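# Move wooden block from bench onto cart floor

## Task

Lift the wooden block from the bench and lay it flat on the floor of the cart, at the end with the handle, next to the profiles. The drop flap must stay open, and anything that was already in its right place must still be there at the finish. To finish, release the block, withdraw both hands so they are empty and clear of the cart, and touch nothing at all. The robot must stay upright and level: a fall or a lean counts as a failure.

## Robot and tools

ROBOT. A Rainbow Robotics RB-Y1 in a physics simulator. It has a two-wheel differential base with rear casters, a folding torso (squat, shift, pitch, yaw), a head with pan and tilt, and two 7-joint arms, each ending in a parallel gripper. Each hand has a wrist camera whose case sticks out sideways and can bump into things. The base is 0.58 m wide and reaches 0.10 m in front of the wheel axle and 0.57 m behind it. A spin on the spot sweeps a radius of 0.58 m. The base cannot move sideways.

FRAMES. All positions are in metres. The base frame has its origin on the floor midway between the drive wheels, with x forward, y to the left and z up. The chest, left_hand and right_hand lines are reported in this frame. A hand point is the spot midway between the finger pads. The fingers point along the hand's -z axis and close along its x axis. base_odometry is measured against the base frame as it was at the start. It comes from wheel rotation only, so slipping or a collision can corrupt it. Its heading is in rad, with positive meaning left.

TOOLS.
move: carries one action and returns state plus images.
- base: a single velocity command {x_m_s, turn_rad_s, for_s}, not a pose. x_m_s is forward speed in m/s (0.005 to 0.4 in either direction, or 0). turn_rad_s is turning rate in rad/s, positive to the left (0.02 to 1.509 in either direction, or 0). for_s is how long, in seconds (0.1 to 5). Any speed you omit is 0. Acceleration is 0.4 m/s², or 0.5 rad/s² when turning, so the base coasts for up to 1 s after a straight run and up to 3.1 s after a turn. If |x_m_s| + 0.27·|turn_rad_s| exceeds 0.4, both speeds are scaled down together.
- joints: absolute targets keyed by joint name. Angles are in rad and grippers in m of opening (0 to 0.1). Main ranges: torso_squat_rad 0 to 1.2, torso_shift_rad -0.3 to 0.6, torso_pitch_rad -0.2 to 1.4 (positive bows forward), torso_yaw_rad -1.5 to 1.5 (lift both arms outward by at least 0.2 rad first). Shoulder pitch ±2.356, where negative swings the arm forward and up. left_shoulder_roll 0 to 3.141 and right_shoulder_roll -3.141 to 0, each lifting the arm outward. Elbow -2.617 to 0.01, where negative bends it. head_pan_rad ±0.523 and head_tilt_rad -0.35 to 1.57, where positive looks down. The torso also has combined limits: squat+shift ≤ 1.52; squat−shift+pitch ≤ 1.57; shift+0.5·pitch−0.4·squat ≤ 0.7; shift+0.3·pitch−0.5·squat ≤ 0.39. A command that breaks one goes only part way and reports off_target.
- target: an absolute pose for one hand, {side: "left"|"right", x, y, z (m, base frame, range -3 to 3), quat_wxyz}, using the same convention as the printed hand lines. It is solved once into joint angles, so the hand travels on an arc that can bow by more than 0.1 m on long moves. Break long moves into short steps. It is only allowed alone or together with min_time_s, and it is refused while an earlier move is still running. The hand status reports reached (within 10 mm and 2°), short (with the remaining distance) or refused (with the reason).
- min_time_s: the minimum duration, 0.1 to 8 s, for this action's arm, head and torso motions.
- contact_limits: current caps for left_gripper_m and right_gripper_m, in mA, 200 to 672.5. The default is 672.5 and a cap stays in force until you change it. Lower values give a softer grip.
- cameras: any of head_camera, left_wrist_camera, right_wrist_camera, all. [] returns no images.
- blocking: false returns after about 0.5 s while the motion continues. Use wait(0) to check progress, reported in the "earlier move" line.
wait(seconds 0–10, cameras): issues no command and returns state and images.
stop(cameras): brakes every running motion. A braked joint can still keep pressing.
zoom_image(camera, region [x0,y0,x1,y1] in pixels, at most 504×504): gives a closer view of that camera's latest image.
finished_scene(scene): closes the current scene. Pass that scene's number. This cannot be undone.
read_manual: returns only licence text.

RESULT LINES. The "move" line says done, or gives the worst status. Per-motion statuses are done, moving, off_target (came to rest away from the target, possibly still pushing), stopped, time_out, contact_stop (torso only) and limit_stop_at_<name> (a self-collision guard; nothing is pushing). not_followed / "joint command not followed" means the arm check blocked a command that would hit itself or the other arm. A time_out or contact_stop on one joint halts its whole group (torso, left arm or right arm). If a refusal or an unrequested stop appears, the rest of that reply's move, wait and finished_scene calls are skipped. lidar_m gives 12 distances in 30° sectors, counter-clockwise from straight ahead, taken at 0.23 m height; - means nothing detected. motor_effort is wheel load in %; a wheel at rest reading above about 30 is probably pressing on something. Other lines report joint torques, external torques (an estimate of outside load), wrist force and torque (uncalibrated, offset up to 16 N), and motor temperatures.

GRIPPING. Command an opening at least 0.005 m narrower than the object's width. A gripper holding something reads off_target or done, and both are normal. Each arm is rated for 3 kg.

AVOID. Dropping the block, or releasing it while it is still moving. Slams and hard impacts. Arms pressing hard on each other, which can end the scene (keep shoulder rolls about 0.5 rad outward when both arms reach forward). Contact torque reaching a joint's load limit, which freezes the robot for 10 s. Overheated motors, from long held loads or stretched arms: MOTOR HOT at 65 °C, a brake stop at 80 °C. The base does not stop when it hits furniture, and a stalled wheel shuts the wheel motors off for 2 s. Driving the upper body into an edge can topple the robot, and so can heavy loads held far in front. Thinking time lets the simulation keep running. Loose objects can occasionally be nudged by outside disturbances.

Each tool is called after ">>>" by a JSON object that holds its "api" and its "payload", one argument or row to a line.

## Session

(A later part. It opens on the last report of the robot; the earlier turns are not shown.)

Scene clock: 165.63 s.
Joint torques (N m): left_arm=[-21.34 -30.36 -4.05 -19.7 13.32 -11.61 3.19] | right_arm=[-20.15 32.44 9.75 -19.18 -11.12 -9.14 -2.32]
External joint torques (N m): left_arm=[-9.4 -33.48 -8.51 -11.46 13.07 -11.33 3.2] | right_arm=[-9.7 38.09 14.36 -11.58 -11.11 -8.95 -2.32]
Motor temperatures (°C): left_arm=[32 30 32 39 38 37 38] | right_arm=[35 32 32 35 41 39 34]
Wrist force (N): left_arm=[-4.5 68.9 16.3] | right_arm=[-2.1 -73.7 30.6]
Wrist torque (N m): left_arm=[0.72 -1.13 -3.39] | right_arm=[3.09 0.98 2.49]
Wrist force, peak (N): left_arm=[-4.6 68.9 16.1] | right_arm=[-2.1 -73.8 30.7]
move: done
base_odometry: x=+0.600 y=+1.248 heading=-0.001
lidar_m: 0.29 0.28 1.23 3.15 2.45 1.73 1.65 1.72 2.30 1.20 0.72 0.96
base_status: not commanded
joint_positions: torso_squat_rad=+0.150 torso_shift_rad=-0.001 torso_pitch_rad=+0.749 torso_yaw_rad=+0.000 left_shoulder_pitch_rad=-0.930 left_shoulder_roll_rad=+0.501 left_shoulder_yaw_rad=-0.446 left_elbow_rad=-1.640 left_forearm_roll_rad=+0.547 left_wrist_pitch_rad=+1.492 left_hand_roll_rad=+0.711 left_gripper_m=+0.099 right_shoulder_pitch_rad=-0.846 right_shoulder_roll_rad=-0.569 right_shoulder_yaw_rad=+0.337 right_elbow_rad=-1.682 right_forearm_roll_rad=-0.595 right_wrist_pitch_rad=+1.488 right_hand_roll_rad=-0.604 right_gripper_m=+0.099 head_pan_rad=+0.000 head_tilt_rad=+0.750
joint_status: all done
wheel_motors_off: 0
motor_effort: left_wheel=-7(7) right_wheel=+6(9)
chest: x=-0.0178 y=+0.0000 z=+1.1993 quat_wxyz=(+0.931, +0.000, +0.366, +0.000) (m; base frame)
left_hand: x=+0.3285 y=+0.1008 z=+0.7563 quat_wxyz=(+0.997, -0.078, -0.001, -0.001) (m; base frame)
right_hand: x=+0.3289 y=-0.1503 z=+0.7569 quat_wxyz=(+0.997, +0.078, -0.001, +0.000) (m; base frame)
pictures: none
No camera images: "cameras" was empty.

>>> {"api": "move", "payload": {
  "joints": {"left_shoulder_pitch_rad":-0.874,"left_shoulder_roll_rad":0.581,"left_shoulder_yaw_rad":-0.395,"left_elbow_rad":-1.68,"left_forearm_roll_rad":0.617,"left_wrist_pitch_rad":1.467,"left_hand_roll_rad":0.644,"right_shoulder_pitch_rad":-0.805,"right_shoulder_roll_rad":-0.623,"right_shoulder_yaw_rad":0.295,"right_elbow_rad":-1.695,"right_forearm_roll_rad":-0.654,"right_wrist_pitch_rad":1.464,"right_hand_roll_rad":-0.543},
  "cameras": [],
  "min_time_s": 1
}}

>>> {"api": "move", "payload": {
  "joints": {"left_gripper_m":0.0,"right_gripper_m":0.0},
  "contact_limits": {"left_gripper_m":300,"right_gripper_m":300},
  "cameras": ["head_camera"]
}}

>>> {"api": "move", "payload": {
  "joints": {"left_shoulder_pitch_rad":-0.932,"left_shoulder_roll_rad":0.493,"left_shoulder_yaw_rad":-0.448,"left_elbow_rad":-1.643,"left_forearm_roll_rad":0.55,"left_wrist_pitch_rad":1.489,"left_hand_roll_rad":0.703,"right_shoulder_pitch_rad":-0.848,"right_shoulder_roll_rad":-0.56,"right_shoulder_yaw_rad":0.341,"right_elbow_rad":-1.685,"right_forearm_roll_rad":-0.598,"right_wrist_pitch_rad":1.486,"right_hand_roll_rad":-0.597},
  "min_time_s": 1.5,
  "cameras": []
}}

>>> {"api": "move", "payload": {
  "joints": {"left_shoulder_pitch_rad":-0.966,"left_shoulder_roll_rad":0.549,"left_shoulder_yaw_rad":-0.417,"left_elbow_rad":-1.855,"left_forearm_roll_rad":0.623,"left_wrist_pitch_rad":1.685,"left_hand_roll_rad":0.803,"right_shoulder_pitch_rad":-0.873,"right_shoulder_roll_rad":-0.625,"right_shoulder_yaw_rad":0.303,"right_elbow_rad":-1.898,"right_forearm_roll_rad":-0.677,"right_wrist_pitch_rad":1.676,"right_hand_roll_rad":-0.7},
  "min_time_s": 3
}}

Scene clock: 174.60 s.
Joint torques (N m): left_arm=[-9.55 4.06 6.84 -8.46 0.52 -0.82 -0.34] | right_arm=[-7.92 -8.8 -6.66 -7.8 -0.37 -0.18 0.09]
External joint torques (N m): left_arm=[1.59 -0.78 1.86 -0.45 0.23 -0.54 -0.34] | right_arm=[1.9 -1.93 -1.66 -0.4 -0.33 0.02 0.09]
Motor temperatures (°C): left_arm=[32 30 32 39 39 37 38] | right_arm=[35 33 32 35 41 40 34]
Wrist force (N): left_arm=[1.1 -0.1 -7.5] | right_arm=[0.5 2.7 -2.9]
Wrist torque (N m): left_arm=[-0.08 0.20 0.08] | right_arm=[-0.27 0.10 -0.04]
Wrist force, peak (N): left_arm=[-4.5 69.6 16.3] | right_arm=[-2.1 -74.0 30.7]
move: done
base_odometry: x=+0.600 y=+1.248 heading=-0.001
lidar_m: 0.28 0.30 1.23 3.16 2.44 1.73 1.64 1.72 2.29 1.19 0.73 0.96
base_status: not commanded
joint_positions: torso_squat_rad=+0.150 torso_shift_rad=+0.000 torso_pitch_rad=+0.750 torso_yaw_rad=+0.000 left_shoulder_pitch_rad=-0.874 left_shoulder_roll_rad=+0.581 left_shoulder_yaw_rad=-0.395 left_elbow_rad=-1.680 left_forearm_roll_rad=+0.617 left_wrist_pitch_rad=+1.467 left_hand_roll_rad=+0.644 left_gripper_m=+0.099 right_shoulder_pitch_rad=-0.805 right_shoulder_roll_rad=-0.623 right_shoulder_yaw_rad=+0.295 right_elbow_rad=-1.695 right_forearm_roll_rad=-0.654 right_wrist_pitch_rad=+1.464 right_hand_roll_rad=-0.543 right_gripper_m=+0.099 head_pan_rad=+0.000 head_tilt_rad=+0.750
joint_status: all done
wheel_motors_off: 0
motor_effort: left_wheel=-6(7) right_wheel=+6(9)
chest: x=-0.0173 y=+0.0001 z=+1.1991 quat_wxyz=(+0.931, +0.000, +0.366, +0.000) (m; base frame)
left_hand: x=+0.3278 y=+0.1348 z=+0.7572 quat_wxyz=(+0.996, -0.085, +0.000, -0.008) (m; base frame)
right_hand: x=+0.3278 y=-0.1745 z=+0.7571 quat_wxyz=(+0.996, +0.085, -0.001, +0.007) (m; base frame)
pictures: none
No camera images: "cameras" was empty.

Scene clock: 176.30 s.
Joint torques (N m): left_arm=[-9.63 4.18 6.69 -8.44 0.54 -0.75 -0.36] | right_arm=[-8.09 -8.61 -6.35 -8.03 -0.44 -0.16 0.17]
External joint torques (N m): left_arm=[1.51 -0.66 1.72 -0.43 0.25 -0.47 -0.36] | right_arm=[1.74 -1.75 -1.36 -0.63 -0.4 0.04 0.17]
Motor temperatures (°C): left_arm=[32 30 32 39 39 36 38] | right_arm=[35 32 32 35 41 39 34]
Wrist force (N): left_arm=[0.6 0.3 -7.0] | right_arm=[0.5 2.2 -3.6]
Wrist torque (N m): left_arm=[-0.15 0.17 0.09] | right_arm=[-0.25 0.16 -0.07]
Wrist force, peak (N): left_arm=[0.5 0.3 -8.2] | right_arm=[0.7 2.5 -4.1]
move: done
base_odometry: x=+0.600 y=+1.248 heading=-0.001
lidar_m: 0.30 0.30 1.23 3.16 2.44 1.73 1.65 1.72 2.28 1.20 0.73 0.95
base_status: not commanded
joint_positions: torso_squat_rad=+0.150 torso_shift_rad=+0.000 torso_pitch_rad=+0.750 torso_yaw_rad=+0.000 left_shoulder_pitch_rad=-0.874 left_shoulder_roll_rad=+0.581 left_shoulder_yaw_rad=-0.395 left_elbow_rad=-1.680 left_forearm_roll_rad=+0.617 left_wrist_pitch_rad=+1.467 left_hand_roll_rad=+0.644 left_gripper_m=+0.000 right_shoulder_pitch_rad=-0.805 right_shoulder_roll_rad=-0.623 right_shoulder_yaw_rad=+0.295 right_elbow_rad=-1.695 right_forearm_roll_rad=-0.654 right_wrist_pitch_rad=+1.464 right_hand_roll_rad=-0.543 right_gripper_m=+0.000 head_pan_rad=+0.000 head_tilt_rad=+0.750
joint_status: all done
wheel_motors_off: 0
motor_effort: left_wheel=-6(7) right_wheel=+6(9)
contact_limits: left_gripper_m 300 mA; right_gripper_m 300 mA
chest: x=-0.0172 y=+0.0001 z=+1.1991 quat_wxyz=(+0.931, +0.000, +0.366, +0.000) (m; base frame)
left_hand: x=+0.3278 y=+0.1348 z=+0.7572 quat_wxyz=(+0.996, -0.085, +0.000, -0.008) (m; base frame)
right_hand: x=+0.3278 y=-0.1745 z=+0.7571 quat_wxyz=(+0.996, +0.085, -0.001, +0.007) (m; base frame)
pictures: head_camera
camera_calibration:
head_camera: T_world_to_cam=[[-0.0235685, -0.999502, -0.0210046, 0.0302489], [-0.991481, 0.0260613, -0.127619, 0.355402], [0.128103, 0.0178179, -0.991601, 1.2472], [0, 0, 0, 1]] pos_world=[0.193318, -0.00125082, 1.28272]

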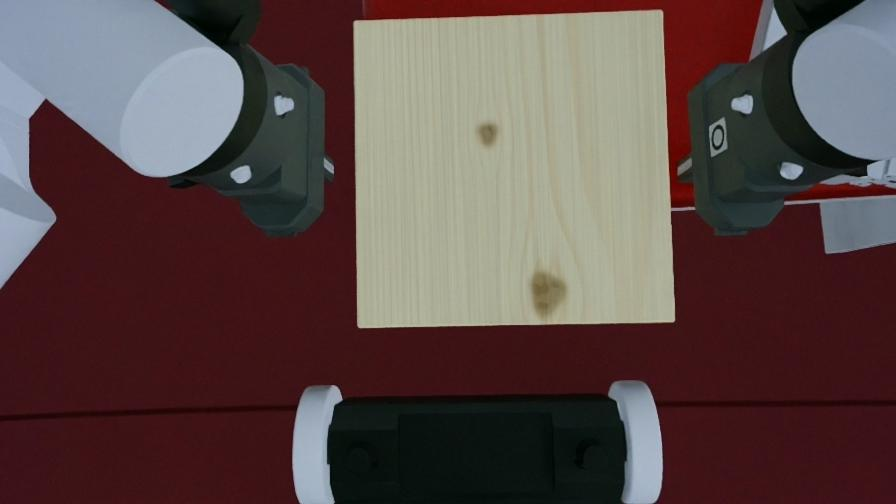

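Scene clock: 178.10 s.
Joint torques (N m): left_arm=[-23.96 -44.9 -19.97 -22.94 15.46 -12.88 -2.97] | right_arm=[-26.89 39.23 14.3 -25.32 -13.37 -9.84 2.33]
External joint torques (N m): left_arm=[-12.01 -48.13 -24.47 -14.71 15.21 -12.61 -2.97] | right_arm=[-16.47 44.94 18.93 -17.74 -13.36 -9.65 2.33]
Motor temperatures (°C): left_arm=[32 30 32 39 38 36 38] | right_arm=[35 32 32 35 41 39 34]
Wrist force (N): left_arm=[-1.4 100.0 35.4] | right_arm=[-3.6 -83.7 20.6]
Wrist torque (N m): left_arm=[-4.37 -1.05 3.27] | right_arm=[3.04 -0.17 -2.61]
Wrist force, peak (N): left_arm=[-1.3 102.3 35.9] | right_arm=[-3.6 -84.6 20.1]
move: done
base_odometry: x=+0.600 y=+1.248 heading=-0.001
lidar_m: 0.30 0.30 1.23 3.16 2.44 1.74 1.64 1.72 2.30 1.19 0.71 0.95
base_status: not commanded
joint_positions: torso_squat_rad=+0.150 torso_shift_rad=-0.001 torso_pitch_rad=+0.749 torso_yaw_rad=+0.000 left_shoulder_pitch_rad=-0.929 left_shoulder_roll_rad=+0.505 left_shoulder_yaw_rad=-0.442 left_elbow_rad=-1.639 left_forearm_roll_rad=+0.546 left_wrist_pitch_rad=+1.492 left_hand_roll_rad=+0.704 left_gripper_m=+0.000 right_shoulder_pitch_rad=-0.844 right_shoulder_roll_rad=-0.571 right_shoulder_yaw_rad=+0.336 right_elbow_rad=-1.681 right_forearm_roll_rad=-0.595 right_wrist_pitch_rad=+1.488 right_hand_roll_rad=-0.598 right_gripper_m=+0.000 head_pan_rad=+0.000 head_tilt_rad=+0.750
joint_status: all done
wheel_motors_off: 0
motor_effort: left_wheel=-4(7) right_wheel=+4(9)
contact_limits: left_gripper_m 300 mA; right_gripper_m 300 mA
chest: x=-0.0178 y=+0.0002 z=+1.1993 quat_wxyz=(+0.931, +0.000, +0.366, +0.000) (m; base frame)
left_hand: x=+0.3298 y=+0.1041 z=+0.7563 quat_wxyz=(+0.997, -0.076, -0.002, -0.002) (m; base frame)
right_hand: x=+0.3286 y=-0.1518 z=+0.7562 quat_wxyz=(+0.997, +0.076, -0.001, +0.003) (m; base frame)
pictures: none
No camera images: "cameras" was empty.

Scene clock: 181.40 s.
Joint torques (N m): left_arm=[-29.37 -33.16 -2.24 -30.2 17.19 -13.76 0] | right_arm=[-27.05 23.71 1.48 -21.21 -9.74 -11.16 -2.36]
External joint torques (N m): left_arm=[-17.18 -36.8 -7.28 -22.23 16.95 -13.48 0] | right_arm=[-16.38 29.87 6.66 -13.85 -9.74 -10.94 -2.36]
Motor temperatures (°C): left_arm=[32 30 32 39 39 37 38] | right_arm=[35 32 32 35 41 40 34]
Wrist force (N): left_arm=[11.1 77.5 -23.9] | right_arm=[-10.0 -70.7 9.8]
Wrist torque (N m): left_arm=[2.03 -0.13 0.29] | right_arm=[2.37 0.26 2.11]
Wrist force, peak (N): left_arm=[-1.5 100.9 35.5] | right_arm=[-6.5 -94.1 13.1]
move: done
base_odometry: x=+0.600 y=+1.248 heading=-0.001
lidar_m: 0.29 0.30 1.23 3.16 2.43 1.74 1.65 1.73 2.30 1.19 0.72 0.95
base_status: not commanded
joint_positions: torso_squat_rad=+0.150 torso_shift_rad=+0.000 torso_pitch_rad=+0.751 torso_yaw_rad=+0.000 left_shoulder_pitch_rad=-0.962 left_shoulder_roll_rad=+0.558 left_shoulder_yaw_rad=-0.415 left_elbow_rad=-1.849 left_forearm_roll_rad=+0.619 left_wrist_pitch_rad=+1.688 left_hand_roll_rad=+0.803 left_gripper_m=+0.000 right_shoulder_pitch_rad=-0.869 right_shoulder_roll_rad=-0.632 right_shoulder_yaw_rad=+0.301 right_elbow_rad=-1.895 right_forearm_roll_rad=-0.675 right_wrist_pitch_rad=+1.679 right_hand_roll_rad=-0.699 right_gripper_m=+0.000 head_pan_rad=+0.000 head_tilt_rad=+0.750
joint_status: all done
wheel_motors_off: 0
motor_effort: left_wheel=-5(9) right_wheel=+4(11)
contact_limits: left_gripper_m 300 mA; right_gripper_m 300 mA
chest: x=-0.0168 y=+0.0001 z=+1.1989 quat_wxyz=(+0.930, +0.000, +0.367, +0.000) (m; base frame)
left_hand: x=+0.3282 y=+0.1014 z=+0.8168 quat_wxyz=(+0.997, -0.076, +0.001, -0.004) (m; base frame)
right_hand: x=+0.3276 y=-0.1486 z=+0.8180 quat_wxyz=(+0.997, +0.079, +0.001, +0.006) (m; base frame)
pictures: head_camera, left_wrist_camera, right_wrist_camera
camera_calibration:
head_camera: T_world_to_cam=[[-0.0235889, -0.999501, -0.0209856, 0.0302342], [-0.991583, 0.0260647, -0.126819, 0.354856], [0.127303, 0.0178175, -0.991704, 1.24713], [0, 0, 0, 1]] pos_world=[0.193819, -0.00125081, 1.28242]
left_wrist_camera: T_world_to_cam=[[0.999733, 0.0175688, -0.0149764, -0.318212], [0.0230192, -0.807872, 0.588909, -0.377659], [-0.00175256, -0.589096, -0.808061, 0.792892], [0, 0, 0, 1]] pos_world=[0.328211, 0.16758, 0.858345]
right_wrist_camera: T_world_to_cam=[[-0.998938, -0.0361254, -0.0285825, 0.344004], [-0.0460557, 0.77061, 0.63564, -0.363301], [-0.000936816, 0.636282, -0.771456, 0.798051], [0, 0, 0, 1]] pos_world=[0.327654, -0.215395, 0.856423]

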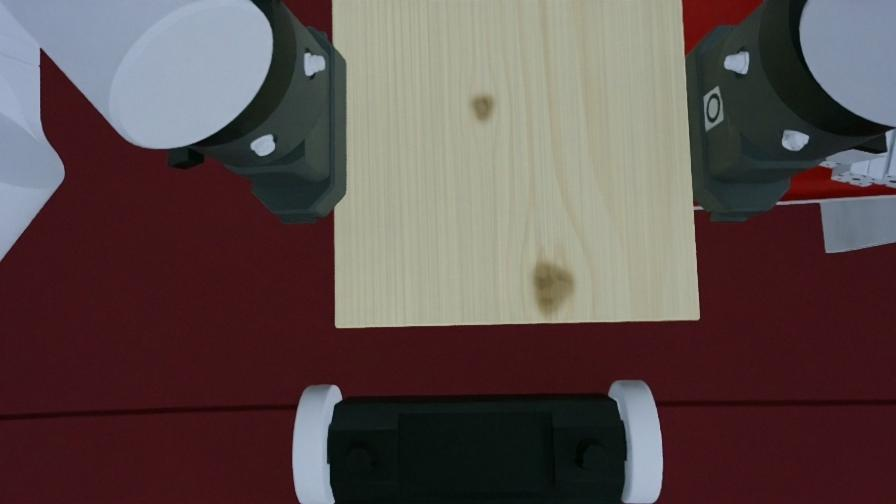

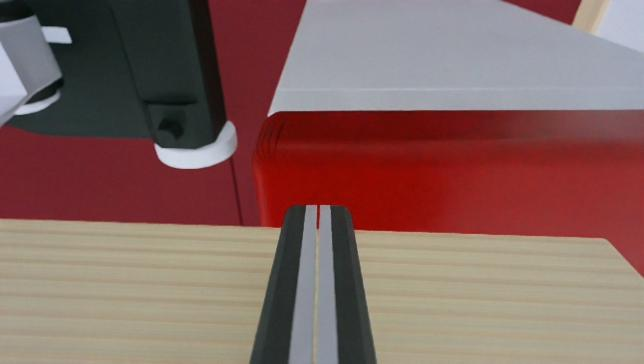

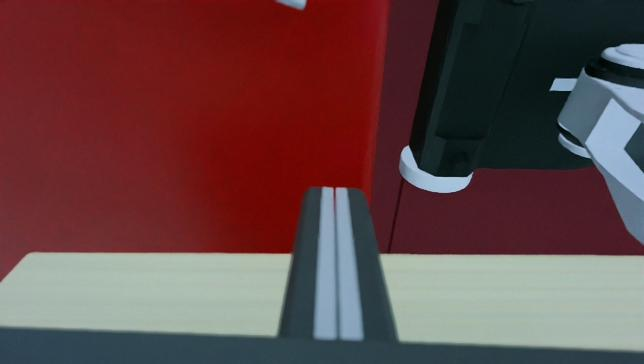

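>>> {"api": "move", "payload": {
  "base": {"x_m_s":-0.2,"for_s":2.25},
  "cameras": ["head_camera"]
}}

>>> {"api": "move", "payload": {
  "base": {"turn_rad_s":-0.5,"for_s":3.14},
  "cameras": []
}}

>>> {"api": "move", "payload": {
  "base": {"x_m_s":0.33,"for_s":4.92},
  "cameras": ["head_camera"]
}}

>>> {"api": "move", "payload": {
  "base": {"turn_rad_s":0.5,"for_s":3.14},
  "cameras": ["head_camera"]
}}

Scene clock: 189.53 s.
Joint torques (N m): left_arm=[-28.47 -33.56 -2.86 -29.73 17.1 -13.93 -0.1] | right_arm=[-25.55 23.51 1.66 -21 -9.48 -11.48 -2.21]
External joint torques (N m): left_arm=[-16.27 -37.2 -7.91 -21.77 16.86 -13.65 -0.1] | right_arm=[-14.89 29.67 6.83 -13.64 -9.47 -11.27 -2.21]
Motor temperatures (°C): left_arm=[32 30 32 40 41 38 38] | right_arm=[35 32 32 35 40 41 34]
Wrist force (N): left_arm=[11.0 77.7 -24.2] | right_arm=[-10.4 -70.9 8.9]
Wrist torque (N m): left_arm=[1.97 -0.16 0.31] | right_arm=[2.37 0.25 2.09]
Wrist force, peak (N): left_arm=[10.9 78.7 -24.3] | right_arm=[-9.8 -71.4 9.9]
move: done
base_odometry: x=+0.147 y=+1.249 heading=-0.002
lidar_m: 0.74 1.38 1.86 4.36 1.77 1.26 1.20 1.24 1.67 4.18 1.18 1.00
base_status: done (sent for 2.27 of 2.27 s)
joint_positions: torso_squat_rad=+0.150 torso_shift_rad=+0.000 torso_pitch_rad=+0.751 torso_yaw_rad=+0.000 left_shoulder_pitch_rad=-0.962 left_shoulder_roll_rad=+0.558 left_shoulder_yaw_rad=-0.415 left_elbow_rad=-1.849 left_forearm_roll_rad=+0.619 left_wrist_pitch_rad=+1.688 left_hand_roll_rad=+0.803 left_gripper_m=+0.000 right_shoulder_pitch_rad=-0.869 right_shoulder_roll_rad=-0.632 right_shoulder_yaw_rad=+0.301 right_elbow_rad=-1.895 right_forearm_roll_rad=-0.675 right_wrist_pitch_rad=+1.679 right_hand_roll_rad=-0.699 right_gripper_m=+0.000 head_pan_rad=+0.000 head_tilt_rad=+0.750
joint_status: not commanded
wheel_motors_off: 0
motor_effort: left_wheel=-9(24) right_wheel=+8(35)
contact_limits: left_gripper_m 300 mA; right_gripper_m 300 mA
chest: x=-0.0167 y=+0.0001 z=+1.1989 quat_wxyz=(+0.930, +0.000, +0.367, +0.000) (m; base frame)
left_hand: x=+0.3283 y=+0.1014 z=+0.8168 quat_wxyz=(+0.997, -0.076, +0.001, -0.004) (m; base frame)
right_hand: x=+0.3277 y=-0.1485 z=+0.8180 quat_wxyz=(+0.997, +0.079, +0.001, +0.006) (m; base frame)
pictures: head_camera
camera_calibration:
head_camera: T_world_to_cam=[[-0.0235903, -0.999502, -0.0209792, 0.0302265], [-0.991621, 0.02606, -0.126524, 0.354571], [0.127007, 0.0178187, -0.991742, 1.24712], [0, 0, 0, 1]] pos_world=[0.19392, -0.00125083, 1.28232]

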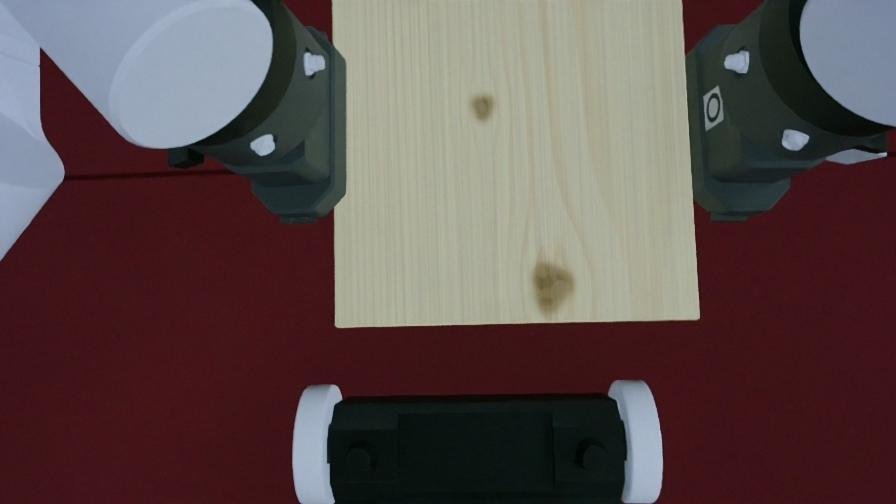

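Scene clock: 194.00 s.
Joint torques (N m): left_arm=[-29.06 -33.71 -2.85 -29.77 16.91 -13.91 -0.03] | right_arm=[-25.89 23.79 1.77 -20.94 -9.36 -11.47 -2.25]
External joint torques (N m): left_arm=[-16.87 -37.35 -7.9 -21.81 16.67 -13.63 -0.03] | right_arm=[-15.22 29.95 6.94 -13.58 -9.36 -11.26 -2.25]
Motor temperatures (°C): left_arm=[32 30 32 41 41 38 38] | right_arm=[35 32 32 35 40 41 34]
Wrist force (N): left_arm=[11.7 77.1 -23.5] | right_arm=[-9.9 -70.7 9.3]
Wrist torque (N m): left_arm=[1.99 -0.09 0.27] | right_arm=[2.33 0.31 2.06]
Wrist force, peak (N): left_arm=[11.7 78.4 -23.8] | right_arm=[-10.1 -71.3 9.3]
move: done
base_odometry: x=+0.146 y=+1.249 heading=-1.568
lidar_m: 4.08 1.17 1.01 0.75 1.39 1.84 4.35 1.80 1.28 1.20 1.24 1.64
base_status: done (sent for 3.13 of 3.13 s)
joint_positions: torso_squat_rad=+0.150 torso_shift_rad=+0.000 torso_pitch_rad=+0.751 torso_yaw_rad=+0.000 left_shoulder_pitch_rad=-0.962 left_shoulder_roll_rad=+0.558 left_shoulder_yaw_rad=-0.415 left_elbow_rad=-1.849 left_forearm_roll_rad=+0.619 left_wrist_pitch_rad=+1.688 left_hand_roll_rad=+0.803 left_gripper_m=+0.000 right_shoulder_pitch_rad=-0.869 right_shoulder_roll_rad=-0.632 right_shoulder_yaw_rad=+0.301 right_elbow_rad=-1.895 right_forearm_roll_rad=-0.675 right_wrist_pitch_rad=+1.679 right_hand_roll_rad=-0.699 right_gripper_m=+0.000 head_pan_rad=+0.000 head_tilt_rad=+0.750
joint_status: not commanded
wheel_motors_off: 0
motor_effort: left_wheel=+15(43) right_wheel=-1(44)
contact_limits: left_gripper_m 300 mA; right_gripper_m 300 mA
chest: x=-0.0167 y=+0.0001 z=+1.1989 quat_wxyz=(+0.930, +0.000, +0.367, +0.000) (m; base frame)
left_hand: x=+0.3283 y=+0.1014 z=+0.8168 quat_wxyz=(+0.997, -0.076, +0.001, -0.004) (m; base frame)
right_hand: x=+0.3277 y=-0.1486 z=+0.8180 quat_wxyz=(+0.997, +0.079, +0.001, +0.006) (m; base frame)
pictures: none
No camera images: "cameras" was empty.

Scene clock: 200.10 s.
Joint torques (N m): left_arm=[-28.07 -33.83 -2.95 -29.8 16.86 -13.95 0.05] | right_arm=[-25.64 24.14 1.78 -20.86 -9.3 -11.29 -2.4]
External joint torques (N m): left_arm=[-15.88 -37.47 -8 -21.83 16.62 -13.67 0.05] | right_arm=[-14.97 30.3 6.95 -13.5 -9.29 -11.08 -2.4]
Motor temperatures (°C): left_arm=[32 30 32 41 42 39 38] | right_arm=[35 32 32 35 40 41 34]
Wrist force (N): left_arm=[11.6 76.8 -23.9] | right_arm=[-9.8 -70.7 9.1]
Wrist torque (N m): left_arm=[2.05 -0.04 0.30] | right_arm=[2.38 0.29 2.09]
Wrist force, peak (N): left_arm=[12.0 78.3 -23.3] | right_arm=[-9.8 -71.1 10.2]
move: done
base_odometry: x=+0.151 y=-0.379 heading=-1.568
lidar_m: 3.86 0.95 0.66 0.64 0.64 1.23 4.87 1.70 1.22 1.14 1.16 1.56
base_status: done (sent for 4.93 of 4.93 s)
joint_positions: torso_squat_rad=+0.150 torso_shift_rad=+0.000 torso_pitch_rad=+0.751 torso_yaw_rad=+0.000 left_shoulder_pitch_rad=-0.962 left_shoulder_roll_rad=+0.558 left_shoulder_yaw_rad=-0.415 left_elbow_rad=-1.850 left_forearm_roll_rad=+0.619 left_wrist_pitch_rad=+1.688 left_hand_roll_rad=+0.803 left_gripper_m=+0.000 right_shoulder_pitch_rad=-0.869 right_shoulder_roll_rad=-0.632 right_shoulder_yaw_rad=+0.301 right_elbow_rad=-1.895 right_forearm_roll_rad=-0.675 right_wrist_pitch_rad=+1.679 right_hand_roll_rad=-0.699 right_gripper_m=+0.000 head_pan_rad=+0.000 head_tilt_rad=+0.750
joint_status: not commanded
wheel_motors_off: 0
motor_effort: left_wheel=+1(45) right_wheel=-2(34)
contact_limits: left_gripper_m 300 mA; right_gripper_m 300 mA
chest: x=-0.0167 y=+0.0001 z=+1.1989 quat_wxyz=(+0.930, +0.000, +0.367, +0.000) (m; base frame)
left_hand: x=+0.3284 y=+0.1014 z=+0.8168 quat_wxyz=(+0.997, -0.076, +0.001, -0.004) (m; base frame)
right_hand: x=+0.3278 y=-0.1486 z=+0.8180 quat_wxyz=(+0.997, +0.079, +0.001, +0.006) (m; base frame)
pictures: head_camera
camera_calibration:
head_camera: T_world_to_cam=[[-0.0235926, -0.999502, -0.0209773, 0.0302248], [-0.991634, 0.0260603, -0.126425, 0.354534], [0.126909, 0.0178191, -0.991754, 1.24705], [0, 0, 0, 1]] pos_world=[0.19402, -0.00125083, 1.28222]

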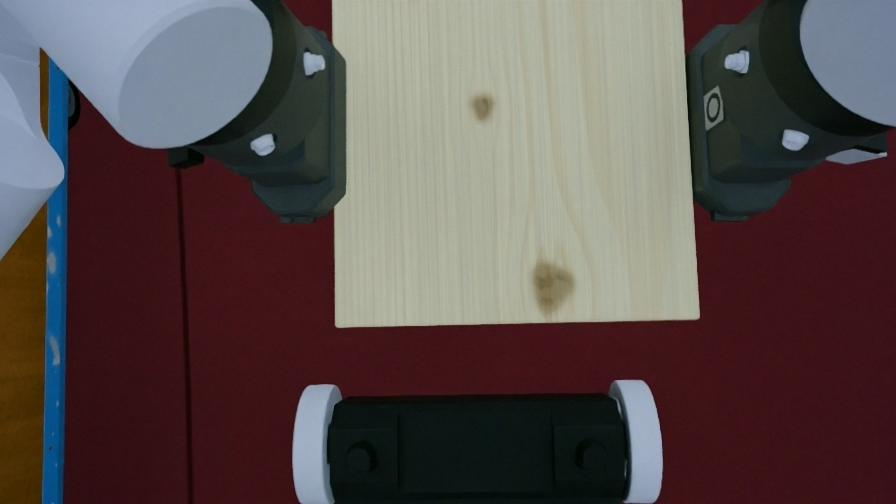

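Scene clock: 204.57 s.
Joint torques (N m): left_arm=[-28.18 -33.93 -3.04 -29.81 16.88 -13.92 0.13] | right_arm=[-25.37 23.84 1.68 -20.67 -9.37 -11.29 -2.3]
External joint torques (N m): left_arm=[-15.99 -37.58 -8.09 -21.85 16.64 -13.64 0.13] | right_arm=[-14.7 30 6.86 -13.31 -9.37 -11.08 -2.3]
Motor temperatures (°C): left_arm=[32 30 32 42 43 39 38] | right_arm=[36 32 32 35 40 42 34]
Wrist force (N): left_arm=[11.0 78.2 -23.7] | right_arm=[-9.9 -70.7 9.2]
Wrist torque (N m): left_arm=[1.87 -0.21 0.36] | right_arm=[2.38 0.30 2.07]
Wrist force, peak (N): left_arm=[10.9 78.4 -23.5] | right_arm=[-10.1 -71.5 9.5]
move: done
base_odometry: x=+0.151 y=-0.379 heading=-0.002
lidar_m: 0.63 0.66 1.23 4.97 1.69 1.18 1.13 1.17 1.58 3.97 0.95 0.67
base_status: done (sent for 3.13 of 3.13 s)
joint_positions: torso_squat_rad=+0.150 torso_shift_rad=+0.000 torso_pitch_rad=+0.751 torso_yaw_rad=+0.000 left_shoulder_pitch_rad=-0.962 left_shoulder_roll_rad=+0.558 left_shoulder_yaw_rad=-0.415 left_elbow_rad=-1.850 left_forearm_roll_rad=+0.619 left_wrist_pitch_rad=+1.688 left_hand_roll_rad=+0.803 left_gripper_m=+0.000 right_shoulder_pitch_rad=-0.869 right_shoulder_roll_rad=-0.632 right_shoulder_yaw_rad=+0.301 right_elbow_rad=-1.895 right_forearm_roll_rad=-0.675 right_wrist_pitch_rad=+1.679 right_hand_roll_rad=-0.699 right_gripper_m=+0.000 head_pan_rad=+0.000 head_tilt_rad=+0.750
joint_status: not commanded
wheel_motors_off: 0
motor_effort: left_wheel=+0(38) right_wheel=+17(33)
contact_limits: left_gripper_m 300 mA; right_gripper_m 300 mA
chest: x=-0.0167 y=+0.0001 z=+1.1989 quat_wxyz=(+0.930, +0.000, +0.367, +0.000) (m; base frame)
left_hand: x=+0.3284 y=+0.1014 z=+0.8168 quat_wxyz=(+0.997, -0.076, +0.001, -0.004) (m; base frame)
right_hand: x=+0.3278 y=-0.1486 z=+0.8180 quat_wxyz=(+0.997, +0.079, +0.001, +0.006) (m; base frame)
pictures: head_camera
camera_calibration:
head_camera: T_world_to_cam=[[-0.023594, -0.999501, -0.0209796, 0.030228], [-0.991621, 0.0260637, -0.126523, 0.354658], [0.127007, 0.0178187, -0.991742, 1.24701], [0, 0, 0, 1]] pos_world=[0.19402, -0.00125081, 1.28222]

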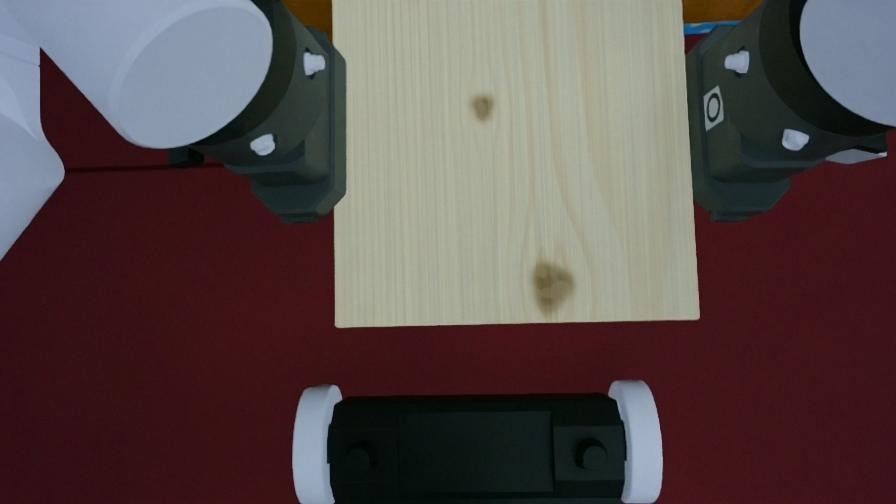

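>>> {"api": "move", "payload": {
  "base": {"x_m_s":0.15,"for_s":2.1},
  "joints": {"head_tilt_rad":0.6}
}}

Scene clock: 208.67 s.
Joint torques (N m): left_arm=[-27.9 -33.84 -3.23 -29.73 16.95 -13.89 0.02] | right_arm=[-25.55 23.64 1.97 -20.68 -9.28 -11.47 -2.34]
External joint torques (N m): left_arm=[-15.71 -37.48 -8.27 -21.76 16.71 -13.61 0.02] | right_arm=[-14.88 29.81 7.14 -13.32 -9.28 -11.26 -2.34]
Motor temperatures (°C): left_arm=[32 30 32 42 43 39 38] | right_arm=[36 32 32 35 40 42 34]
Wrist force (N): left_arm=[10.8 77.3 -22.4] | right_arm=[-10.0 -70.9 10.8]
Wrist torque (N m): left_arm=[1.98 -0.17 0.35] | right_arm=[2.33 0.27 2.07]
Wrist force, peak (N): left_arm=[11.9 78.1 -24.3] | right_arm=[-11.1 -71.1 10.0]
move: done
base_odometry: x=+0.466 y=-0.380 heading=-0.002
lidar_m: 0.32 0.33 0.46 1.76 2.14 1.51 1.44 1.50 2.01 5.01 0.48 0.34
base_status: done (sent for 2.1 of 2.1 s)
joint_positions: torso_squat_rad=+0.150 torso_shift_rad=+0.000 torso_pitch_rad=+0.751 torso_yaw_rad=+0.000 left_shoulder_pitch_rad=-0.962 left_shoulder_roll_rad=+0.558 left_shoulder_yaw_rad=-0.415 left_elbow_rad=-1.850 left_forearm_roll_rad=+0.619 left_wrist_pitch_rad=+1.688 left_hand_roll_rad=+0.803 left_gripper_m=+0.000 right_shoulder_pitch_rad=-0.869 right_shoulder_roll_rad=-0.632 right_shoulder_yaw_rad=+0.301 right_elbow_rad=-1.895 right_forearm_roll_rad=-0.675 right_wrist_pitch_rad=+1.679 right_hand_roll_rad=-0.699 right_gripper_m=+0.000 head_pan_rad=+0.000 head_tilt_rad=+0.600
joint_status: all done
wheel_motors_off: 0
motor_effort: left_wheel=+3(33) right_wheel=-4(46)
contact_limits: left_gripper_m 300 mA; right_gripper_m 300 mA
chest: x=-0.0167 y=+0.0001 z=+1.1989 quat_wxyz=(+0.930, +0.000, +0.367, +0.000) (m; base frame)
left_hand: x=+0.3284 y=+0.1014 z=+0.8168 quat_wxyz=(+0.997, -0.076, +0.001, -0.004) (m; base frame)
right_hand: x=+0.3278 y=-0.1486 z=+0.8180 quat_wxyz=(+0.997, +0.079, +0.001, +0.006) (m; base frame)
pictures: head_camera, left_wrist_camera, right_wrist_camera
camera_calibration:
head_camera: T_world_to_cam=[[-0.0201956, -0.999502, -0.0242665, 0.0341401], [-0.961597, 0.0260632, -0.273223, 0.545741], [0.27372, 0.0178167, -0.961644, 1.1871], [0, 0, 0, 1]] pos_world=[0.20054, -0.00125081, 1.29151]
left_wrist_camera: T_world_to_cam=[[0.999736, 0.0176064, -0.014759, -0.318608], [0.0229218, -0.807788, 0.589027, -0.377688], [-0.00155152, -0.589209, -0.807979, 0.792694], [0, 0, 0, 1]] pos_world=[0.328411, 0.16758, 0.858245]
right_wrist_camera: T_world_to_cam=[[-0.998929, -0.0362155, -0.0287839, 0.344354], [-0.0462533, 0.770607, 0.63563, -0.363218], [-0.000838616, 0.636281, -0.771457, 0.798019], [0, 0, 0, 1]] pos_world=[0.327855, -0.215395, 0.856422]

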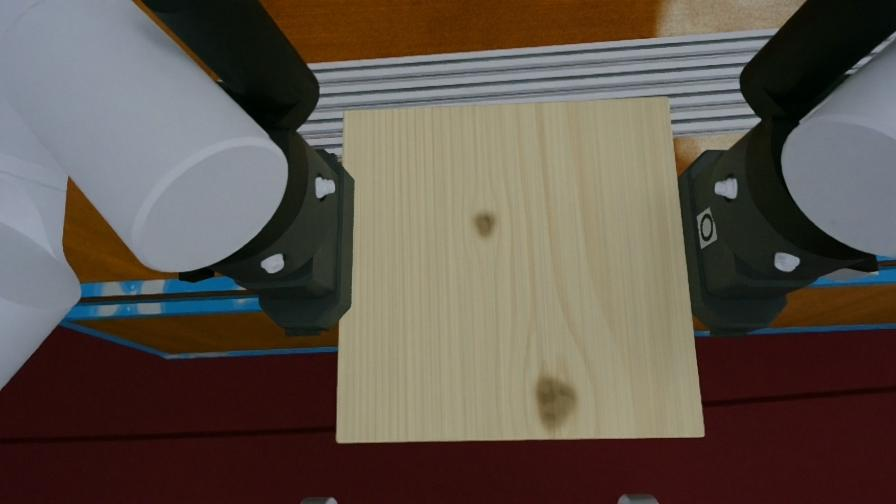

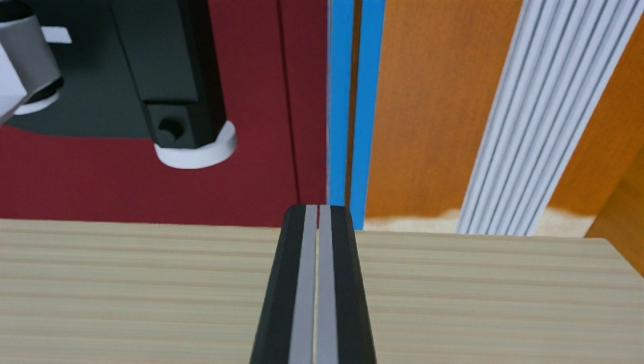

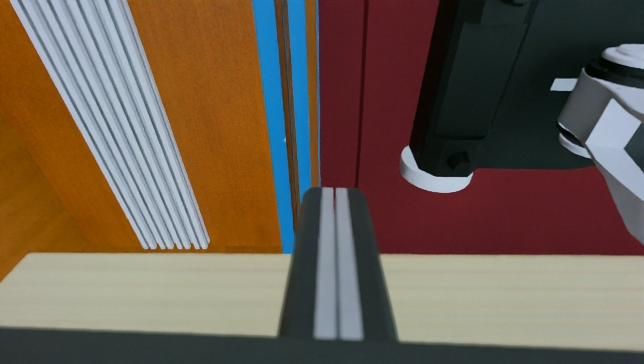

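>>> {"api": "move", "payload": {
  "base": {"x_m_s":0.1,"for_s":0.83},
  "joints": {"torso_shift_rad":0.135},
  "cameras": []
}}

>>> {"api": "move", "payload": {
  "joints": {"torso_squat_rad":0.6,"torso_shift_rad":0.16},
  "min_time_s": 4,
  "cameras": ["head_camera","left_wrist_camera","right_wrist_camera"]
}}

Scene clock: 213.23 s.
Joint torques (N m): left_arm=[-27.54 -33.71 -3.26 -29.61 16.91 -13.86 -0.03] | right_arm=[-25.38 24.05 1.69 -20.89 -9.31 -11.34 -2.25]
External joint torques (N m): left_arm=[-15.36 -37.35 -8.31 -21.64 16.67 -13.58 -0.03] | right_arm=[-14.72 30.21 6.87 -13.53 -9.3 -11.12 -2.25]
Motor temperatures (°C): left_arm=[33 30 32 42 43 39 37] | right_arm=[36 32 32 35 40 42 34]
Wrist force (N): left_arm=[11.4 76.7 -24.2] | right_arm=[-9.9 -70.7 9.3]
Wrist torque (N m): left_arm=[2.09 -0.12 0.35] | right_arm=[2.37 0.25 2.04]
Wrist force, peak (N): left_arm=[10.9 78.6 -24.2] | right_arm=[-11.2 -71.1 9.4]
move: done
base_odometry: x=+0.549 y=-0.380 heading=-0.002
lidar_m: 0.23 0.24 0.33 1.70 2.24 1.61 1.53 1.58 2.11 4.63 0.35 0.25
base_status: done (sent for 0.83 of 0.83 s)
joint_positions: torso_squat_rad=+0.150 torso_shift_rad=+0.135 torso_pitch_rad=+0.751 torso_yaw_rad=+0.000 left_shoulder_pitch_rad=-0.962 left_shoulder_roll_rad=+0.558 left_shoulder_yaw_rad=-0.415 left_elbow_rad=-1.850 left_forearm_roll_rad=+0.619 left_wrist_pitch_rad=+1.688 left_hand_roll_rad=+0.803 left_gripper_m=+0.000 right_shoulder_pitch_rad=-0.869 right_shoulder_roll_rad=-0.632 right_shoulder_yaw_rad=+0.301 right_elbow_rad=-1.895 right_forearm_roll_rad=-0.675 right_wrist_pitch_rad=+1.679 right_hand_roll_rad=-0.699 right_gripper_m=+0.000 head_pan_rad=+0.000 head_tilt_rad=+0.600
joint_status: all done
wheel_motors_off: 0
motor_effort: left_wheel=-2(32) right_wheel=-3(24)
contact_limits: left_gripper_m 300 mA; right_gripper_m 300 mA
chest: x=+0.0766 y=+0.0001 z=+1.1925 quat_wxyz=(+0.930, +0.000, +0.367, +0.000) (m; base frame)
left_hand: x=+0.4216 y=+0.1014 z=+0.8104 quat_wxyz=(+0.997, -0.076, +0.001, -0.004) (m; base frame)
right_hand: x=+0.4210 y=-0.1486 z=+0.8116 quat_wxyz=(+0.997, +0.079, +0.001, +0.006) (m; base frame)
pictures: none
No camera images: "cameras" was empty.

Scene clock: 217.53 s.
Joint torques (N m): left_arm=[-27.88 -33.72 -3.5 -29.59 16.93 -13.91 -0.05] | right_arm=[-25.15 24.27 1.69 -20.87 -9.26 -11.29 -2.27]
External joint torques (N m): left_arm=[-15.69 -37.37 -8.55 -21.63 16.69 -13.63 -0.05] | right_arm=[-14.49 30.43 6.87 -13.51 -9.26 -11.07 -2.27]
Motor temperatures (°C): left_arm=[33 30 32 42 44 39 37] | right_arm=[36 32 32 35 40 42 34]
Wrist force (N): left_arm=[11.4 77.6 -23.0] | right_arm=[-10.0 -70.6 9.8]
Wrist torque (N m): left_arm=[1.98 -0.11 0.31] | right_arm=[2.33 0.27 2.06]
Wrist force, peak (N): left_arm=[11.5 78.0 -24.1] | right_arm=[-10.5 -71.0 9.6]
move: done
base_odometry: x=+0.549 y=-0.380 heading=-0.002
lidar_m: 0.23 0.24 0.33 1.71 2.25 1.59 1.53 1.59 2.12 4.62 0.37 0.25
base_status: not commanded
joint_positions: torso_squat_rad=+0.600 torso_shift_rad=+0.160 torso_pitch_rad=+0.751 torso_yaw_rad=+0.000 left_shoulder_pitch_rad=-0.962 left_shoulder_roll_rad=+0.558 left_shoulder_yaw_rad=-0.415 left_elbow_rad=-1.850 left_forearm_roll_rad=+0.619 left_wrist_pitch_rad=+1.688 left_hand_roll_rad=+0.803 left_gripper_m=+0.000 right_shoulder_pitch_rad=-0.869 right_shoulder_roll_rad=-0.632 right_shoulder_yaw_rad=+0.301 right_elbow_rad=-1.895 right_forearm_roll_rad=-0.675 right_wrist_pitch_rad=+1.679 right_hand_roll_rad=-0.699 right_gripper_m=+0.000 head_pan_rad=+0.000 head_tilt_rad=+0.600
joint_status: all done
wheel_motors_off: 0
motor_effort: left_wheel=+0(3) right_wheel=+0(4)
contact_limits: left_gripper_m 300 mA; right_gripper_m 300 mA
chest: x=+0.0753 y=+0.0001 z=+1.0771 quat_wxyz=(+0.930, +0.000, +0.367, +0.000) (m; base frame)
left_hand: x=+0.4204 y=+0.1014 z=+0.6951 quat_wxyz=(+0.997, -0.076, +0.001, -0.004) (m; base frame)
right_hand: x=+0.4198 y=-0.1486 z=+0.6963 quat_wxyz=(+0.997, +0.079, +0.001, +0.006) (m; base frame)
pictures: head_camera, left_wrist_camera, right_wrist_camera
camera_calibration:
head_camera: T_world_to_cam=[[-0.0201885, -0.999502, -0.0242704, 0.0330429], [-0.961564, 0.0260596, -0.273341, 0.600961], [0.273838, 0.0178192, -0.961611, 1.04474], [0, 0, 0, 1]] pos_world=[0.29244, -0.00125083, 1.16971]
left_wrist_camera: T_world_to_cam=[[0.999738, 0.0175861, -0.0146191, -0.41248], [0.0228229, -0.807789, 0.58903, -0.308073], [-0.00145047, -0.589209, -0.807979, 0.694463], [0, 0, 0, 1]] pos_world=[0.420411, 0.16758, 0.736545]
right_wrist_camera: T_world_to_cam=[[-0.998925, -0.0361674, -0.0290019, 0.432922], [-0.0463549, 0.770609, 0.63562, -0.281555], [-0.000639536, 0.636281, -0.771457, 0.704126], [0, 0, 0, 1]] pos_world=[0.419856, -0.215395, 0.734721]

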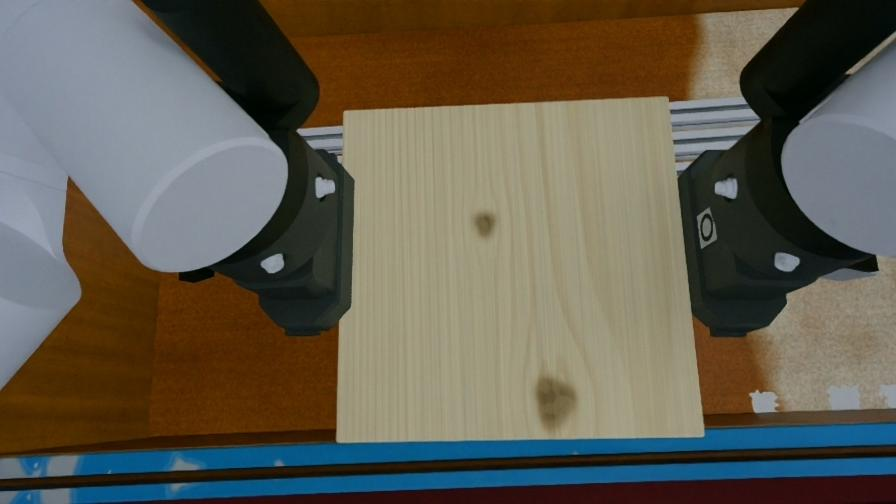

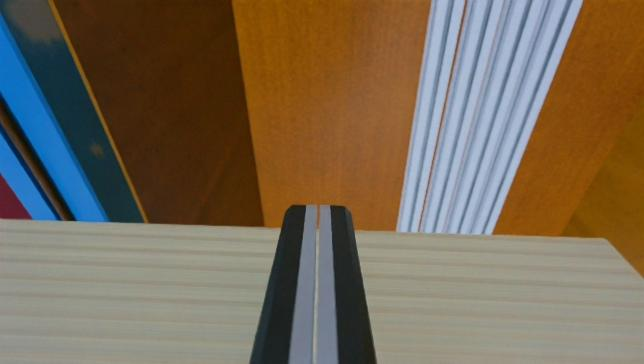

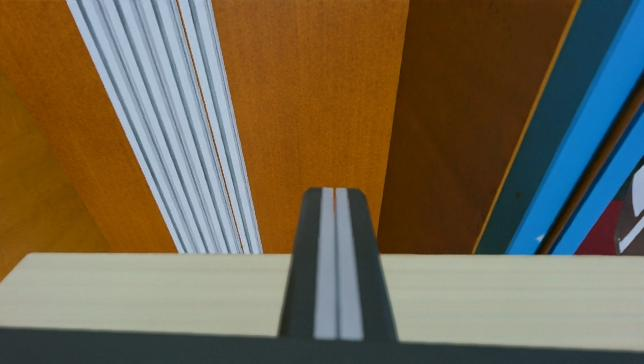

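>>> {"api": "move", "payload": {
  "joints": {"torso_squat_rad":1.0,"torso_shift_rad":0.265},
  "min_time_s": 4
}}

Scene clock: 224.47 s.
Joint torques (N m): left_arm=[-27.66 -33.92 -4.49 -29.65 17.54 -13.34 -0.38] | right_arm=[-22.2 24.64 3.78 -19.79 -10.1 -10.15 -2.27]
External joint torques (N m): left_arm=[-15.46 -37.56 -9.54 -21.68 17.3 -13.06 -0.37] | right_arm=[-11.52 30.81 8.96 -12.43 -10.09 -9.93 -2.27]
Motor temperatures (°C): left_arm=[33 30 32 43 44 40 37] | right_arm=[36 32 32 35 40 42 34]
Wrist force (N): left_arm=[15.2 79.5 -22.7] | right_arm=[0.5 -70.5 14.2]
Wrist torque (N m): left_arm=[1.59 -0.45 0.64] | right_arm=[2.49 0.92 2.32]
Wrist force, peak (N): left_arm=[15.2 79.5 -22.7] | right_arm=[-0.8 -71.3 14.8]
move: done
base_odometry: x=+0.549 y=-0.380 heading=-0.002
lidar_m: 0.23 0.24 0.33 1.71 2.24 1.61 1.53 1.59 2.11 4.62 0.36 0.25
base_status: not commanded
joint_positions: torso_squat_rad=+1.000 torso_shift_rad=+0.265 torso_pitch_rad=+0.750 torso_yaw_rad=+0.000 left_shoulder_pitch_rad=-0.962 left_shoulder_roll_rad=+0.558 left_shoulder_yaw_rad=-0.414 left_elbow_rad=-1.850 left_forearm_roll_rad=+0.619 left_wrist_pitch_rad=+1.688 left_hand_roll_rad=+0.803 left_gripper_m=+0.000 right_shoulder_pitch_rad=-0.870 right_shoulder_roll_rad=-0.633 right_shoulder_yaw_rad=+0.301 right_elbow_rad=-1.895 right_forearm_roll_rad=-0.674 right_wrist_pitch_rad=+1.678 right_hand_roll_rad=-0.699 right_gripper_m=+0.000 head_pan_rad=+0.000 head_tilt_rad=+0.600
joint_status: all done
wheel_motors_off: 0
motor_effort: left_wheel=-1(2) right_wheel=-1(4)
contact_limits: left_gripper_m 300 mA; right_gripper_m 300 mA
chest: x=+0.0822 y=+0.0000 z=+0.8718 quat_wxyz=(+0.930, +0.000, +0.366, +0.000) (m; base frame)
left_hand: x=+0.4276 y=+0.1014 z=+0.4900 quat_wxyz=(+0.997, -0.076, +0.001, -0.004) (m; base frame)
right_hand: x=+0.4274 y=-0.1485 z=+0.4915 quat_wxyz=(+0.997, +0.079, +0.000, +0.006) (m; base frame)
pictures: head_camera, left_wrist_camera, right_wrist_camera
camera_calibration:
head_camera: T_world_to_cam=[[-0.0201855, -0.999502, -0.0242745, 0.028205], [-0.961485, 0.026063, -0.27362, 0.551751], [0.274116, 0.0178164, -0.961531, 0.84537], [0, 0, 0, 1]] pos_world=[0.29934, -0.00125081, 0.964504]
left_wrist_camera: T_world_to_cam=[[0.999741, 0.0179852, -0.0139191, -0.423018], [0.022733, -0.80778, 0.589046, -0.187396], [-0.000649462, -0.58921, -0.80798, 0.528414], [0, 0, 0, 1]] pos_world=[0.427512, 0.16758, 0.531445]
right_wrist_camera: T_world_to_cam=[[-0.998877, -0.0359909, -0.030808, 0.435457], [-0.0473682, 0.770393, 0.635807, -0.150743], [0.000851002, 0.636552, -0.771233, 0.545433], [0, 0, 0, 1]] pos_world=[0.427364, -0.215393, 0.529915]

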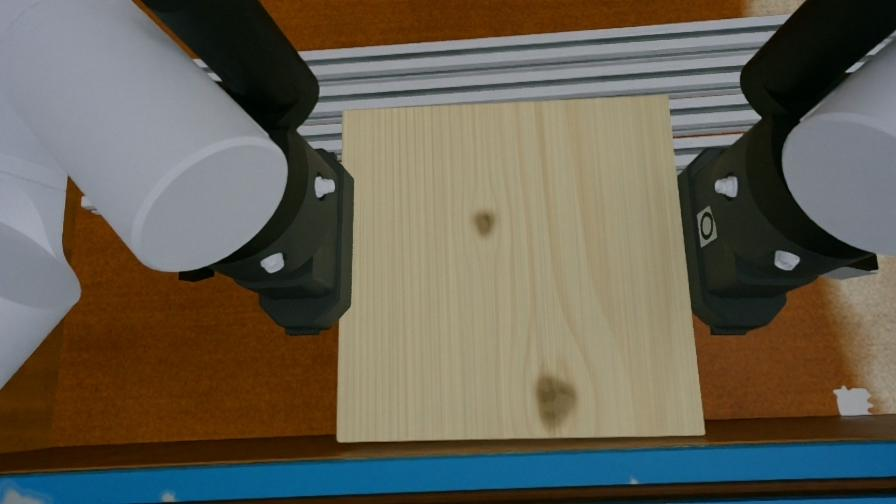

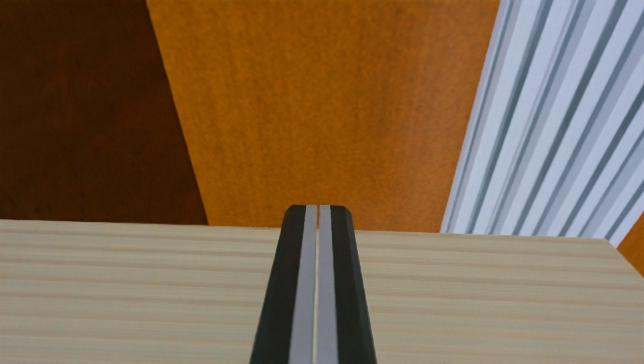

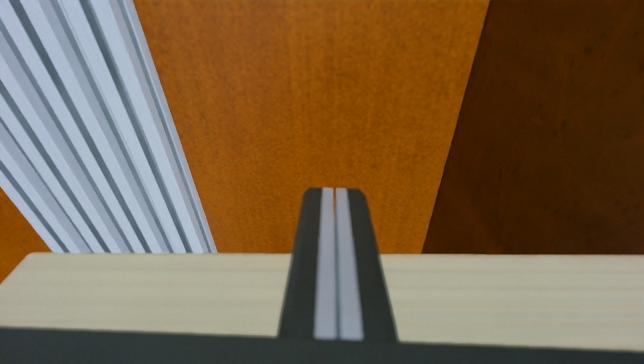

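>>> {"api": "move", "payload": {
  "joints": {"torso_shift_rad":0.285},
  "cameras": ["right_wrist_camera"]
}}

Scene clock: 228.17 s.
Joint torques (N m): left_arm=[-27.51 -34.31 -4.04 -29.73 17.18 -13.45 -0.45] | right_arm=[-23.9 24.57 3.96 -19.83 -9.41 -11.29 -2.38]
External joint torques (N m): left_arm=[-15.32 -37.95 -9.09 -21.76 16.94 -13.17 -0.45] | right_arm=[-13.23 30.73 9.14 -12.47 -9.41 -11.08 -2.38]
Motor temperatures (°C): left_arm=[33 30 32 43 45 40 37] | right_arm=[36 32 32 35 40 42 34]
Wrist force (N): left_arm=[11.7 75.8 -23.1] | right_arm=[-10.2 -70.2 9.4]
Wrist torque (N m): left_arm=[2.07 -0.16 0.30] | right_arm=[2.38 0.36 2.22]
Wrist force, peak (N): left_arm=[15.2 79.7 -22.6] | right_arm=[0.9 -71.4 15.5]
move: done
base_odometry: x=+0.549 y=-0.380 heading=-0.002
lidar_m: 0.22 0.24 0.34 1.71 2.27 1.59 1.52 1.59 2.13 4.62 0.36 0.25
base_status: not commanded
joint_positions: torso_squat_rad=+1.000 torso_shift_rad=+0.285 torso_pitch_rad=+0.751 torso_yaw_rad=+0.000 left_shoulder_pitch_rad=-0.962 left_shoulder_roll_rad=+0.558 left_shoulder_yaw_rad=-0.414 left_elbow_rad=-1.850 left_forearm_roll_rad=+0.619 left_wrist_pitch_rad=+1.688 left_hand_roll_rad=+0.803 left_gripper_m=+0.000 right_shoulder_pitch_rad=-0.870 right_shoulder_roll_rad=-0.633 right_shoulder_yaw_rad=+0.301 right_elbow_rad=-1.895 right_forearm_roll_rad=-0.675 right_wrist_pitch_rad=+1.679 right_hand_roll_rad=-0.699 right_gripper_m=+0.000 head_pan_rad=+0.000 head_tilt_rad=+0.600
joint_status: all done
wheel_motors_off: 0
motor_effort: left_wheel=-1(2) right_wheel=-2(3)
contact_limits: left_gripper_m 300 mA; right_gripper_m 300 mA
chest: x=+0.0896 y=+0.0000 z=+0.8697 quat_wxyz=(+0.930, +0.000, +0.367, +0.000) (m; base frame)
left_hand: x=+0.4348 y=+0.1014 z=+0.4877 quat_wxyz=(+0.997, -0.076, +0.001, -0.004) (m; base frame)
right_hand: x=+0.4344 y=-0.1486 z=+0.4890 quat_wxyz=(+0.997, +0.079, +0.001, +0.006) (m; base frame)
pictures: right_wrist_camera
camera_calibration:
right_wrist_camera: T_world_to_cam=[[-0.998915, -0.0359416, -0.0295988, 0.441753], [-0.0465606, 0.770531, 0.6357, -0.149012], [-0.000041292, 0.636388, -0.771369, 0.54399], [0, 0, 0, 1]] pos_world=[0.434358, -0.215494, 0.527419]

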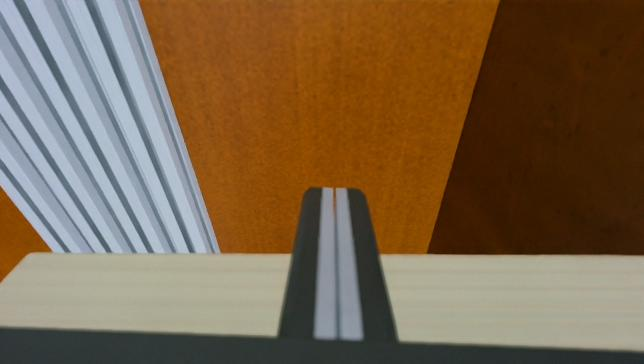

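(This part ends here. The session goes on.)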